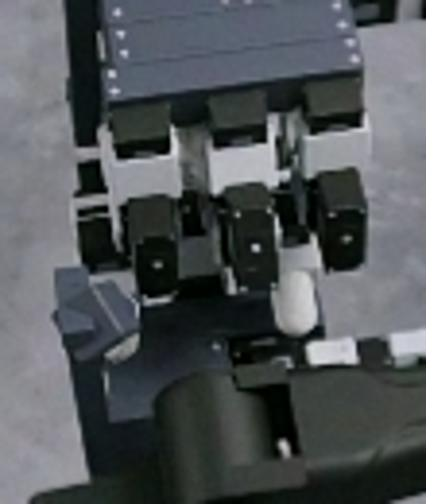

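Request:
move --arm2 '{"joints": {"joint2_rad": 2.53}, "min_time_s": 1.5}' --cameras '["arm3_cam_wrist"]'

Scene clock: 988.10 s.
Joint torques (N m): arm1=[1.9 -8.53 8.24 -0.43 1.24 0.03] | arm2=[2.49 -26.23 11.18 1.16 0.83 0.03] | arm3=[2.14 -24.18 11.93 -0.09 0.98 -0.18]
Heat: arm1: hottest joint2_rad 37 °C; arm2: hottest joint3_rad 40 °C; arm3: hottest joint3_rad 34 °C.
move: arm2 done
Joint velocities: within noise
arm1, arm3: as last shown
arm2.joint_positions: joint1_rad=-1.449 joint2_rad=+2.578 joint3_rad=+2.871 joint4_rad=-1.224 joint5_rad=+1.540 joint6_rad=-2.085 hand_index_mcp=-0.341 hand_index_abd=+0.001 hand_index_pip=-0.882 hand_index_dip=+0.408 hand_middle_mcp=-0.079 hand_middle_abd=+0.007 hand_middle_pip=-0.691 hand_middle_dip=+0.054 hand_ring_mcp=-0.341 hand_ring_abd=+0.001 hand_ring_pip=-0.881 hand_ring_dip=+0.409 hand_thumb_cmc=+0.707 hand_thumb_axl=+0.677 hand_thumb_mcp=+0.226 hand_thumb_ipl=+0.168 hand_current_limit=+0.400 hand_speed=-0.850
arm2.joint_status: all done
arm2.hand_state: goal,goal,goal,goal,blocked,goal,blocked,goal,goal,goal,goal,goal,goal,goal,goal,goal
arm2.index_mcp_current_ma: 3
arm2.index_abd_current_ma: 3
arm2.index_pip_current_ma: 0
arm2.index_dip_current_ma: 10
arm2.middle_mcp_current_ma: 385
arm2.middle_abd_current_ma: 28
arm2.middle_pip_current_ma: 329
arm2.middle_dip_current_ma: 48
arm2.ring_mcp_current_ma: 4
arm2.ring_abd_current_ma: 3
arm2.ring_pip_current_ma: 3
arm2.ring_dip_current_ma: 11
arm2.thumb_cmc_current_ma: -34
arm2.thumb_axl_current_ma: -4
arm2.thumb_mcp_current_ma: 0
arm2.thumb_ipl_current_ma: -2
arm2.hand_goal_index_mcp: -0.342
arm2.hand_goal_index_abd: 0.000
arm2.hand_goal_index_pip: -0.882
arm2.hand_goal_index_dip: 0.406
arm2.hand_goal_middle_mcp: -0.160
arm2.hand_goal_middle_abd: 0.000
arm2.hand_goal_middle_pip: -0.760
arm2.hand_goal_middle_dip: 0.044
arm2.hand_goal_ring_mcp: -0.342
arm2.hand_goal_ring_abd: 0.000
arm2.hand_goal_ring_pip: -0.882
arm2.hand_goal_ring_dip: 0.406
arm2.hand_goal_thumb_cmc: 0.714
arm2.hand_goal_thumb_axl: 0.678
arm2.hand_goal_thumb_mcp: 0.226
arm2.hand_goal_thumb_ipl: 0.168
arm2.hand: x=+0.8295 y=-0.0520 z=+1.0623 quat_wxyz=(+0.105, -0.028, +0.715, -0.690) (m; scene frame)
arm2.hand_target: x=+0.8262 y=-0.0431 z=+1.1277 quat_wxyz=(+0.150, +0.009, +0.715, -0.683) (m; scene frame)
arm2.hand_status: not commanded
arm3.joint_positions: joint1_rad=+1.649 joint2_rad=+2.780 joint3_rad=+2.759 joint4_rad=-1.652 joint5_rad=+1.413 joint6_rad=+1.621 hand_index_mcp=-0.337 hand_index_abd=+0.003 hand_index_pip=-0.882 hand_index_dip=+0.409 hand_middle_mcp=+0.422 hand_middle_abd=+0.200 hand_middle_pip=-0.075 hand_middle_dip=+0.696 hand_ring_mcp=-0.339 hand_ring_abd=+0.001 hand_ring_pip=-0.882 hand_ring_dip=+0.409 hand_thumb_cmc=+0.721 hand_thumb_axl=+0.677 hand_thumb_mcp=+0.224 hand_thumb_ipl=+0.168 hand_current_limit=+0.400 hand_speed=-0.600
arm3.index_abd_current_ma: 1
arm3.hand: x=+0.8124 y=-0.0041 z=+1.0034 quat_wxyz=(-0.028, -0.072, +0.757, +0.649) (m; scene frame)
arm3.hand_target: x=+0.8090 y=-0.0129 z=+1.0000 quat_wxyz=(-0.033, -0.076, +0.757, +0.648) (m; scene frame)
pictures: arm3_cam_wrist
camera_calibration:
arm3_cam_wrist: T_world_to_cam=[[0.740875, 0.200053, 0.641158, -1.2119], [0.537112, -0.749622, -0.386752, -0.100215], [0.403256, 0.630908, -0.662827, 0.464161], [0, 0, 0, 1]] pos_world=[0.76452, -0.125522, 1.04592]

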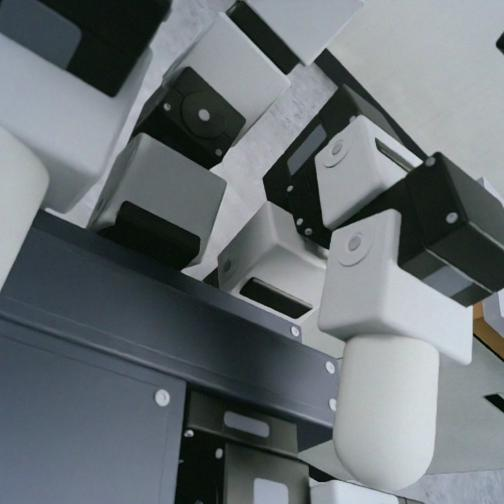

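Request:
move --arm2 '{"joints": {"joint1_rad": -1.5, "joint2_rad": 1.9, "joint3_rad": 2.0, "joint4_rad": -1.3, "joint5_rad": 1.45, "joint6_rad": -1.7}, "min_time_s": 2.5}' --cameras '[]'

Request:
move --arm2 '{"joints": {"joint1_rad": -1.517, "joint2_rad": 1.75, "joint3_rad": 1.85, "joint4_rad": -1.18, "joint5_rad": 1.393, "joint6_rad": 1.039}, "min_time_s": 3.5}' --arm3 '{"joints": {"joint1_rad": 1.632, "joint2_rad": 1.7, "joint3_rad": 1.75, "joint4_rad": -1.3, "joint5_rad": 1.5, "joint6_rad": -1.6, "hand_index_mcp": 0.144, "hand_index_pip": -0.812, "hand_index_dip": 0.696, "hand_index_abd": -0.107, "hand_thumb_cmc": -0.571, "hand_thumb_axl": 0.677, "hand_thumb_mcp": 0.34, "hand_thumb_ipl": 0.168, "hand_middle_mcp": 0.98, "hand_middle_pip": 0.576, "hand_middle_dip": 0.696, "hand_middle_abd": 0, "hand_ring_mcp": 0.98, "hand_ring_pip": 0.576, "hand_ring_dip": 0.696, "hand_ring_abd": 0}, "min_time_s": 4}' --cameras '["arm2_cam_wrist", "cam_gap_2"]'

Scene clock: 1041.53 s.
Joint torques (N m): arm1=[2.02 -8.53 8.27 -0.46 1.24 0.03] | arm2=[0.73 -19.25 7.15 0.27 0.92 0.16] | arm3=[2.2 -24.18 11.96 -0.09 0.98 -0.17]
Heat: arm1: hottest joint2_rad 36 °C; arm2: hottest joint3_rad 40 °C; arm3: hottest joint3_rad 35 °C.
move: arm2 done
Joint velocities: within noise
arm1, arm3: as last shown
arm2.joint_positions: joint1_rad=-1.486 joint2_rad=+1.939 joint3_rad=+1.999 joint4_rad=-1.295 joint5_rad=+1.449 joint6_rad=-1.709 hand_index_mcp=-0.341 hand_index_abd=+0.001 hand_index_pip=-0.882 hand_index_dip=+0.408 hand_middle_mcp=-0.079 hand_middle_abd=+0.007 hand_middle_pip=-0.691 hand_middle_dip=+0.054 hand_ring_mcp=-0.341 hand_ring_abd=+0.001 hand_ring_pip=-0.881 hand_ring_dip=+0.409 hand_thumb_cmc=+0.706 hand_thumb_axl=+0.677 hand_thumb_mcp=+0.226 hand_thumb_ipl=+0.168 hand_current_limit=+0.400 hand_speed=-0.850
arm2.joint_status: all done
arm2.hand_state: goal,goal,goal,goal,blocked,goal,blocked,goal,goal,goal,goal,goal,goal,goal,goal,goal
arm2.index_mcp_current_ma: 3
arm2.index_abd_current_ma: 3
arm2.index_pip_current_ma: 0
arm2.index_dip_current_ma: 10
arm2.middle_mcp_current_ma: 385
arm2.middle_abd_current_ma: 28
arm2.middle_pip_current_ma: 329
arm2.middle_dip_current_ma: 48
arm2.ring_mcp_current_ma: 4
arm2.ring_abd_current_ma: 3
arm2.ring_pip_current_ma: 3
arm2.ring_dip_current_ma: 11
arm2.thumb_cmc_current_ma: -34
arm2.thumb_axl_current_ma: -4
arm2.thumb_mcp_current_ma: 0
arm2.thumb_ipl_current_ma: -2
arm2.hand_goal_index_mcp: -0.342
arm2.hand_goal_index_abd: 0.000
arm2.hand_goal_index_pip: -0.882
arm2.hand_goal_index_dip: 0.406
arm2.hand_goal_middle_mcp: -0.160
arm2.hand_goal_middle_abd: 0.000
arm2.hand_goal_middle_pip: -0.760
arm2.hand_goal_middle_dip: 0.044
arm2.hand_goal_ring_mcp: -0.342
arm2.hand_goal_ring_abd: 0.000
arm2.hand_goal_ring_pip: -0.882
arm2.hand_goal_ring_dip: 0.406
arm2.hand_goal_thumb_cmc: 0.714
arm2.hand_goal_thumb_axl: 0.678
arm2.hand_goal_thumb_mcp: 0.226
arm2.hand_goal_thumb_ipl: 0.168
arm2.hand: x=+0.6777 y=-0.0942 z=+1.1378 quat_wxyz=(+0.119, +0.004, +0.746, -0.655) (m; scene frame)
arm2.hand_target: x=+0.6693 y=-0.1044 z=+1.1641 quat_wxyz=(+0.130, +0.024, +0.745, -0.653) (m; scene frame)
arm2.hand_status: not commanded
pictures: none
No camera images: "cameras" was empty.

Scene clock: 1046.40 s.
Joint torques (N m): arm1=[2.08 -8.53 8.25 -0.44 1.25 0.03] | arm2=[0.5 -17.49 7.21 0.98 0.96 0.02] | arm3=[0.38 -16.97 8.76 1.31 1.11 -0.08]
Heat: arm1: hottest joint2_rad 36 °C; arm2: hottest joint3_rad 40 °C; arm3: hottest joint3_rad 34 °C.
move: arm2 done; arm3 done
Joint velocities: within noise
arm1: as last shown
arm2.joint_positions: joint1_rad=-1.504 joint2_rad=+1.791 joint3_rad=+1.849 joint4_rad=-1.192 joint5_rad=+1.392 joint6_rad=+1.030 hand_index_mcp=-0.341 hand_index_abd=+0.001 hand_index_pip=-0.882 hand_index_dip=+0.408 hand_middle_mcp=-0.079 hand_middle_abd=+0.007 hand_middle_pip=-0.691 hand_middle_dip=+0.054 hand_ring_mcp=-0.341 hand_ring_abd=+0.001 hand_ring_pip=-0.881 hand_ring_dip=+0.409 hand_thumb_cmc=+0.721 hand_thumb_axl=+0.677 hand_thumb_mcp=+0.226 hand_thumb_ipl=+0.168 hand_current_limit=+0.400 hand_speed=-0.850
arm2.joint_status: all done
arm2.hand_state: goal,goal,goal,goal,blocked,goal,blocked,goal,goal,goal,goal,goal,goal,goal,goal,goal
arm2.index_mcp_current_ma: 3
arm2.index_abd_current_ma: 3
arm2.index_pip_current_ma: 0
arm2.index_dip_current_ma: 10
arm2.middle_mcp_current_ma: 385
arm2.middle_abd_current_ma: 28
arm2.middle_pip_current_ma: 329
arm2.middle_dip_current_ma: 48
arm2.ring_mcp_current_ma: 4
arm2.ring_abd_current_ma: 3
arm2.ring_pip_current_ma: 3
arm2.ring_dip_current_ma: 11
arm2.thumb_cmc_current_ma: 32
arm2.thumb_axl_current_ma: -4
arm2.thumb_mcp_current_ma: 0
arm2.thumb_ipl_current_ma: -2
arm2.hand_goal_index_mcp: -0.342
arm2.hand_goal_index_abd: 0.000
arm2.hand_goal_index_pip: -0.882
arm2.hand_goal_index_dip: 0.406
arm2.hand_goal_middle_mcp: -0.160
arm2.hand_goal_middle_abd: 0.000
arm2.hand_goal_middle_pip: -0.760
arm2.hand_goal_middle_dip: 0.044
arm2.hand_goal_ring_mcp: -0.342
arm2.hand_goal_ring_abd: 0.000
arm2.hand_goal_ring_pip: -0.882
arm2.hand_goal_ring_dip: 0.406
arm2.hand_goal_thumb_cmc: 0.714
arm2.hand_goal_thumb_axl: 0.678
arm2.hand_goal_thumb_mcp: 0.226
arm2.hand_goal_thumb_ipl: 0.168
arm2.hand: x=+0.5929 y=-0.1400 z=+1.3233 quat_wxyz=(+0.647, +0.753, +0.115, +0.026) (m; scene frame)
arm2.hand_target: x=+0.5753 y=-0.1498 z=+1.3469 quat_wxyz=(+0.648, +0.755, +0.089, +0.045) (m; scene frame)
arm2.hand_status: not commanded
arm3.joint_positions: joint1_rad=+1.646 joint2_rad=+1.712 joint3_rad=+1.752 joint4_rad=-1.312 joint5_rad=+1.498 joint6_rad=-1.591 hand_index_mcp=+0.143 hand_index_abd=-0.105 hand_index_pip=-0.813 hand_index_dip=+0.693 hand_middle_mcp=+0.974 hand_middle_abd=-0.001 hand_middle_pip=+0.575 hand_middle_dip=+0.696 hand_ring_mcp=+0.974 hand_ring_abd=-0.002 hand_ring_pip=+0.575 hand_ring_dip=+0.693 hand_thumb_cmc=-0.576 hand_thumb_axl=+0.677 hand_thumb_mcp=+0.338 hand_thumb_ipl=+0.168 hand_current_limit=+0.400 hand_speed=-0.600
arm3.joint_status: all done
arm3.hand_state: goal,goal,goal,goal,goal,goal,goal,goal,goal,goal,goal,goal,goal,goal,goal,goal
arm3.index_mcp_current_ma: 0
arm3.index_abd_current_ma: 0
arm3.index_pip_current_ma: 0
arm3.index_dip_current_ma: -1
arm3.middle_mcp_current_ma: -3
arm3.middle_abd_current_ma: 0
arm3.middle_pip_current_ma: 0
arm3.middle_dip_current_ma: 0
arm3.ring_mcp_current_ma: -3
arm3.ring_abd_current_ma: 0
arm3.ring_pip_current_ma: 0
arm3.ring_dip_current_ma: -1
arm3.thumb_cmc_current_ma: -3
arm3.thumb_axl_current_ma: 0
arm3.thumb_mcp_current_ma: -1
arm3.thumb_ipl_current_ma: 0
arm3.hand_goal_index_mcp: 0.144
arm3.hand_goal_index_abd: -0.106
arm3.hand_goal_index_pip: -0.812
arm3.hand_goal_index_dip: 0.696
arm3.hand_goal_middle_mcp: 0.980
arm3.hand_goal_middle_abd: 0.000
arm3.hand_goal_middle_pip: 0.576
arm3.hand_goal_middle_dip: 0.696
arm3.hand_goal_ring_mcp: 0.980
arm3.hand_goal_ring_abd: 0.000
arm3.hand_goal_ring_pip: 0.576
arm3.hand_goal_ring_dip: 0.696
arm3.hand_goal_thumb_cmc: -0.570
arm3.hand_goal_thumb_axl: 0.678
arm3.hand_goal_thumb_mcp: 0.340
arm3.hand_goal_thumb_ipl: 0.168
arm3.hand: x=+0.9722 y=+0.0048 z=+1.1790 quat_wxyz=(+0.665, -0.730, +0.039, +0.153) (m; scene frame)
arm3.hand_target: x=+0.9752 y=+0.0136 z=+1.1857 quat_wxyz=(+0.665, -0.729, +0.048, +0.154) (m; scene frame)
arm3.hand_status: not commanded
pictures: arm2_cam_wrist, cam_gap_2
camera_calibration:
arm2_cam_wrist: T_world_to_cam=[[-0.693424, -0.249139, 0.676086, -0.484777], [-0.615973, 0.691784, -0.376845, 0.910704], [-0.373819, -0.677764, -0.633163, 1.09304], [0, 0, 0, 1]] pos_world=[0.63341, -0.00996703, 1.36301]

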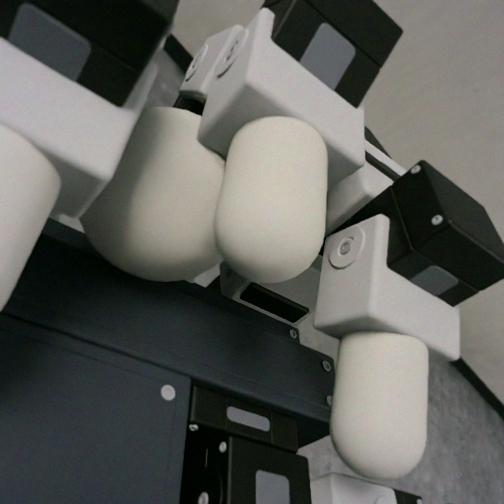

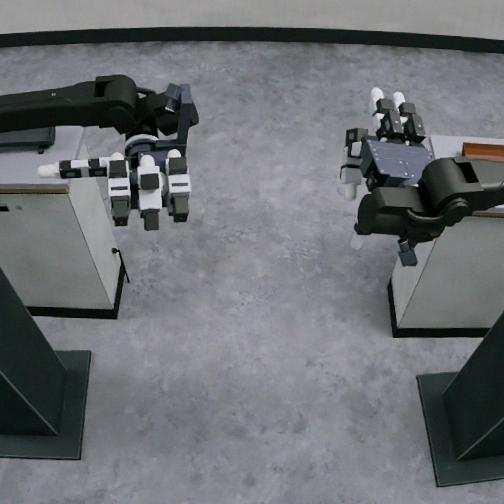

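Request:
move --arm2 '{"joints": {"joint1_rad": -1.517, "joint2_rad": 2.421, "joint3_rad": 1.95, "joint4_rad": -0.609, "joint5_rad": 1.393, "joint6_rad": 1.039}, "min_time_s": 3}' --cameras '[]'

Request:
move --arm2 '{"joints": {"hand_middle_mcp": 0.3, "hand_middle_pip": -0.4, "hand_speed": -0.9}}' --cameras '["arm2_cam_wrist"]'

Request:
move --arm2 '{"joints": {"hand_middle_mcp": 0.411, "hand_middle_pip": -0.08, "hand_middle_dip": 0.696, "hand_speed": -0.8}}' --cameras '["arm2_cam_wrist", "cam_gap_2"]'

Scene clock: 1054.57 s.
Joint torques (N m): arm1=[1.96 -8.64 8.28 -0.42 1.24 0.03] | arm2=[0.62 -20.07 9.76 0.91 1.03 0.03] | arm3=[0.32 -17.08 8.77 1.32 1.11 -0.06]
Heat: arm1: hottest joint2_rad 36 °C; arm2: hottest joint3_rad 39 °C; arm3: hottest joint3_rad 33 °C.
move: arm2 done
Joint velocities: within noise
arm1, arm3: as last shown
arm2.joint_positions: joint1_rad=-1.504 joint2_rad=+2.419 joint3_rad=+1.899 joint4_rad=-0.621 joint5_rad=+1.391 joint6_rad=+1.031 hand_index_mcp=-0.341 hand_index_abd=+0.001 hand_index_pip=-0.882 hand_index_dip=+0.408 hand_middle_mcp=-0.079 hand_middle_abd=+0.007 hand_middle_pip=-0.691 hand_middle_dip=+0.054 hand_ring_mcp=-0.341 hand_ring_abd=+0.001 hand_ring_pip=-0.881 hand_ring_dip=+0.409 hand_thumb_cmc=+0.721 hand_thumb_axl=+0.677 hand_thumb_mcp=+0.226 hand_thumb_ipl=+0.168 hand_current_limit=+0.400 hand_speed=-0.850
arm2.joint_status: all done
arm2.hand_state: goal,goal,goal,goal,blocked,goal,blocked,goal,goal,goal,goal,goal,goal,goal,goal,goal
arm2.index_mcp_current_ma: 3
arm2.index_abd_current_ma: 3
arm2.index_pip_current_ma: 0
arm2.index_dip_current_ma: 10
arm2.middle_mcp_current_ma: 385
arm2.middle_abd_current_ma: 28
arm2.middle_pip_current_ma: 329
arm2.middle_dip_current_ma: 48
arm2.ring_mcp_current_ma: 4
arm2.ring_abd_current_ma: 3
arm2.ring_pip_current_ma: 3
arm2.ring_dip_current_ma: 11
arm2.thumb_cmc_current_ma: 33
arm2.thumb_axl_current_ma: -4
arm2.thumb_mcp_current_ma: 0
arm2.thumb_ipl_current_ma: -2
arm2.hand_goal_index_mcp: -0.342
arm2.hand_goal_index_abd: 0.000
arm2.hand_goal_index_pip: -0.882
arm2.hand_goal_index_dip: 0.406
arm2.hand_goal_middle_mcp: -0.160
arm2.hand_goal_middle_abd: 0.000
arm2.hand_goal_middle_pip: -0.760
arm2.hand_goal_middle_dip: 0.044
arm2.hand_goal_ring_mcp: -0.342
arm2.hand_goal_ring_abd: 0.000
arm2.hand_goal_ring_pip: -0.882
arm2.hand_goal_ring_dip: 0.406
arm2.hand_goal_thumb_cmc: 0.714
arm2.hand_goal_thumb_axl: 0.678
arm2.hand_goal_thumb_mcp: 0.226
arm2.hand_goal_thumb_ipl: 0.168
arm2.hand: x=+0.7167 y=-0.1258 z=+0.9536 quat_wxyz=(+0.647, +0.753, +0.118, +0.023) (m; scene frame)
arm2.hand_target: x=+0.7245 y=-0.1345 z=+0.9716 quat_wxyz=(+0.648, +0.755, +0.089, +0.045) (m; scene frame)
arm2.hand_status: not commanded
pictures: none
No camera images: "cameras" was empty.

Scene clock: 1056.37 s.
Joint torques (N m): arm1=[2.02 -8.53 8.27 -0.42 1.24 0.03] | arm2=[0.73 -19.78 9.68 0.91 1.03 0.04] | arm3=[0.32 -17.03 8.79 1.33 1.11 -0.06]
Heat: arm1: hottest joint2_rad 36 °C; arm2: hottest joint3_rad 39 °C; arm3: hottest joint3_rad 33 °C.
move: arm2 done
Joint velocities: within noise
arm1, arm3: as last shown
arm2.joint_positions: joint1_rad=-1.504 joint2_rad=+2.419 joint3_rad=+1.899 joint4_rad=-0.621 joint5_rad=+1.391 joint6_rad=+1.031 hand_index_mcp=-0.341 hand_index_abd=+0.001 hand_index_pip=-0.882 hand_index_dip=+0.408 hand_middle_mcp=+0.305 hand_middle_abd=+0.003 hand_middle_pip=-0.403 hand_middle_dip=+0.046 hand_ring_mcp=-0.340 hand_ring_abd=+0.001 hand_ring_pip=-0.882 hand_ring_dip=+0.409 hand_thumb_cmc=+0.721 hand_thumb_axl=+0.677 hand_thumb_mcp=+0.226 hand_thumb_ipl=+0.168 hand_current_limit=+0.400 hand_speed=-0.900
arm2.joint_status: all done
arm2.hand_state: goal,goal,goal,goal,goal,goal,goal,goal,goal,goal,goal,goal,goal,goal,goal,goal
arm2.index_mcp_current_ma: 3
arm2.index_abd_current_ma: 3
arm2.index_pip_current_ma: 0
arm2.index_dip_current_ma: 10
arm2.middle_mcp_current_ma: 23
arm2.middle_abd_current_ma: 12
arm2.middle_pip_current_ma: -12
arm2.middle_dip_current_ma: 10
arm2.ring_mcp_current_ma: 9
arm2.ring_abd_current_ma: 3
arm2.ring_pip_current_ma: 1
arm2.ring_dip_current_ma: 11
arm2.thumb_cmc_current_ma: 33
arm2.thumb_axl_current_ma: -4
arm2.thumb_mcp_current_ma: 0
arm2.thumb_ipl_current_ma: -2
arm2.hand_goal_index_mcp: -0.342
arm2.hand_goal_index_abd: 0.000
arm2.hand_goal_index_pip: -0.882
arm2.hand_goal_index_dip: 0.406
arm2.hand_goal_middle_mcp: 0.300
arm2.hand_goal_middle_abd: 0.000
arm2.hand_goal_middle_pip: -0.400
arm2.hand_goal_middle_dip: 0.044
arm2.hand_goal_ring_mcp: -0.342
arm2.hand_goal_ring_abd: 0.000
arm2.hand_goal_ring_pip: -0.882
arm2.hand_goal_ring_dip: 0.406
arm2.hand_goal_thumb_cmc: 0.714
arm2.hand_goal_thumb_axl: 0.678
arm2.hand_goal_thumb_mcp: 0.226
arm2.hand_goal_thumb_ipl: 0.168
arm2.hand: x=+0.7167 y=-0.1258 z=+0.9536 quat_wxyz=(+0.647, +0.753, +0.118, +0.023) (m; scene frame)
arm2.hand_target: x=+0.7245 y=-0.1345 z=+0.9716 quat_wxyz=(+0.648, +0.755, +0.089, +0.045) (m; scene frame)
arm2.hand_status: not commanded
pictures: arm2_cam_wrist
camera_calibration:
arm2_cam_wrist: T_world_to_cam=[[-0.688823, -0.249992, 0.680461, -0.153029], [-0.618818, 0.691705, -0.372301, 0.835483], [-0.377606, -0.677531, -0.631162, 0.915819], [0, 0, 0, 1]] pos_world=[0.757421, 0.00433212, 0.993211]

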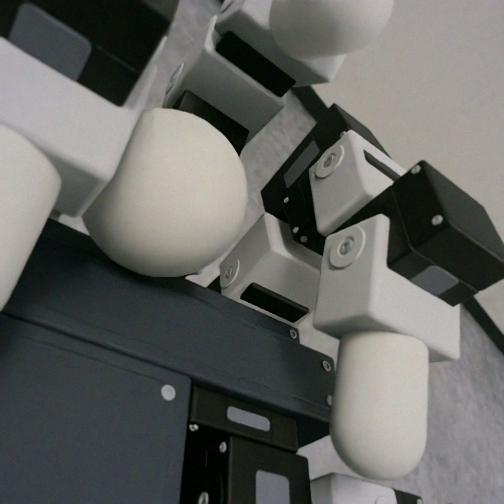

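Scene clock: 1057.73 s.
Joint torques (N m): arm1=[1.96 -8.59 8.27 -0.46 1.24 0.04] | arm2=[0.73 -19.84 9.63 0.92 1.04 0] | arm3=[0.32 -16.97 8.8 1.32 1.11 -0.06]
Heat: arm1: hottest joint2_rad 36 °C; arm2: hottest joint3_rad 39 °C; arm3: hottest joint3_rad 33 °C.
move: arm2 done
Joint velocities: within noise
arm1, arm3: as last shown
arm2.joint_positions: joint1_rad=-1.504 joint2_rad=+2.419 joint3_rad=+1.899 joint4_rad=-0.621 joint5_rad=+1.391 joint6_rad=+1.031 hand_index_mcp=-0.341 hand_index_abd=+0.001 hand_index_pip=-0.882 hand_index_dip=+0.408 hand_middle_mcp=+0.419 hand_middle_abd=+0.003 hand_middle_pip=-0.081 hand_middle_dip=+0.694 hand_ring_mcp=-0.340 hand_ring_abd=+0.001 hand_ring_pip=-0.882 hand_ring_dip=+0.409 hand_thumb_cmc=+0.721 hand_thumb_axl=+0.677 hand_thumb_mcp=+0.226 hand_thumb_ipl=+0.168 hand_current_limit=+0.400 hand_speed=-0.800
arm2.joint_status: all done
arm2.hand_state: goal,goal,goal,goal,goal,goal,goal,goal,goal,goal,goal,goal,goal,goal,goal,goal
arm2.index_mcp_current_ma: 3
arm2.index_abd_current_ma: 3
arm2.index_pip_current_ma: 0
arm2.index_dip_current_ma: 10
arm2.middle_mcp_current_ma: 32
arm2.middle_abd_current_ma: 11
arm2.middle_pip_current_ma: -5
arm2.middle_dip_current_ma: -11
arm2.ring_mcp_current_ma: 9
arm2.ring_abd_current_ma: 3
arm2.ring_pip_current_ma: 1
arm2.ring_dip_current_ma: 11
arm2.thumb_cmc_current_ma: 33
arm2.thumb_axl_current_ma: -4
arm2.thumb_mcp_current_ma: 0
arm2.thumb_ipl_current_ma: -2
arm2.hand_goal_index_mcp: -0.342
arm2.hand_goal_index_abd: 0.000
arm2.hand_goal_index_pip: -0.882
arm2.hand_goal_index_dip: 0.406
arm2.hand_goal_middle_mcp: 0.412
arm2.hand_goal_middle_abd: 0.000
arm2.hand_goal_middle_pip: -0.080
arm2.hand_goal_middle_dip: 0.696
arm2.hand_goal_ring_mcp: -0.342
arm2.hand_goal_ring_abd: 0.000
arm2.hand_goal_ring_pip: -0.882
arm2.hand_goal_ring_dip: 0.406
arm2.hand_goal_thumb_cmc: 0.714
arm2.hand_goal_thumb_axl: 0.678
arm2.hand_goal_thumb_mcp: 0.226
arm2.hand_goal_thumb_ipl: 0.168
arm2.hand: x=+0.7167 y=-0.1258 z=+0.9536 quat_wxyz=(+0.647, +0.753, +0.118, +0.023) (m; scene frame)
arm2.hand_target: x=+0.7245 y=-0.1345 z=+0.9716 quat_wxyz=(+0.648, +0.755, +0.089, +0.045) (m; scene frame)
arm2.hand_status: not commanded
pictures: arm2_cam_wrist, cam_gap_2
camera_calibration:
arm2_cam_wrist: T_world_to_cam=[[-0.688823, -0.249992, 0.680461, -0.153029], [-0.618818, 0.691705, -0.372301, 0.835483], [-0.377606, -0.677531, -0.631162, 0.915819], [0, 0, 0, 1]] pos_world=[0.757421, 0.00433212, 0.993211]

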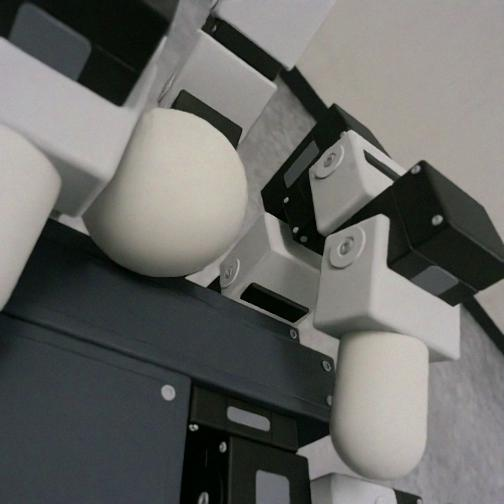

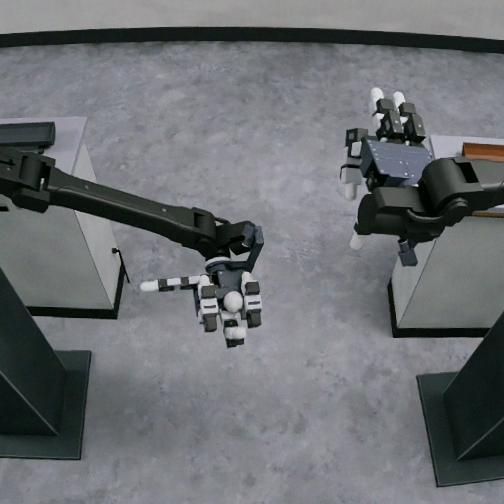

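Request:
zoom_image --camera "cam_gap_2" --region '[180, 210, 290, 360]'

Scaled by 3.360.

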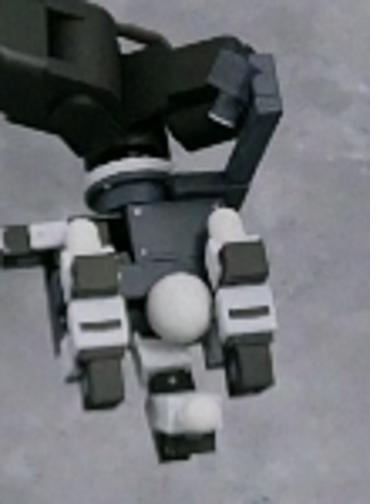

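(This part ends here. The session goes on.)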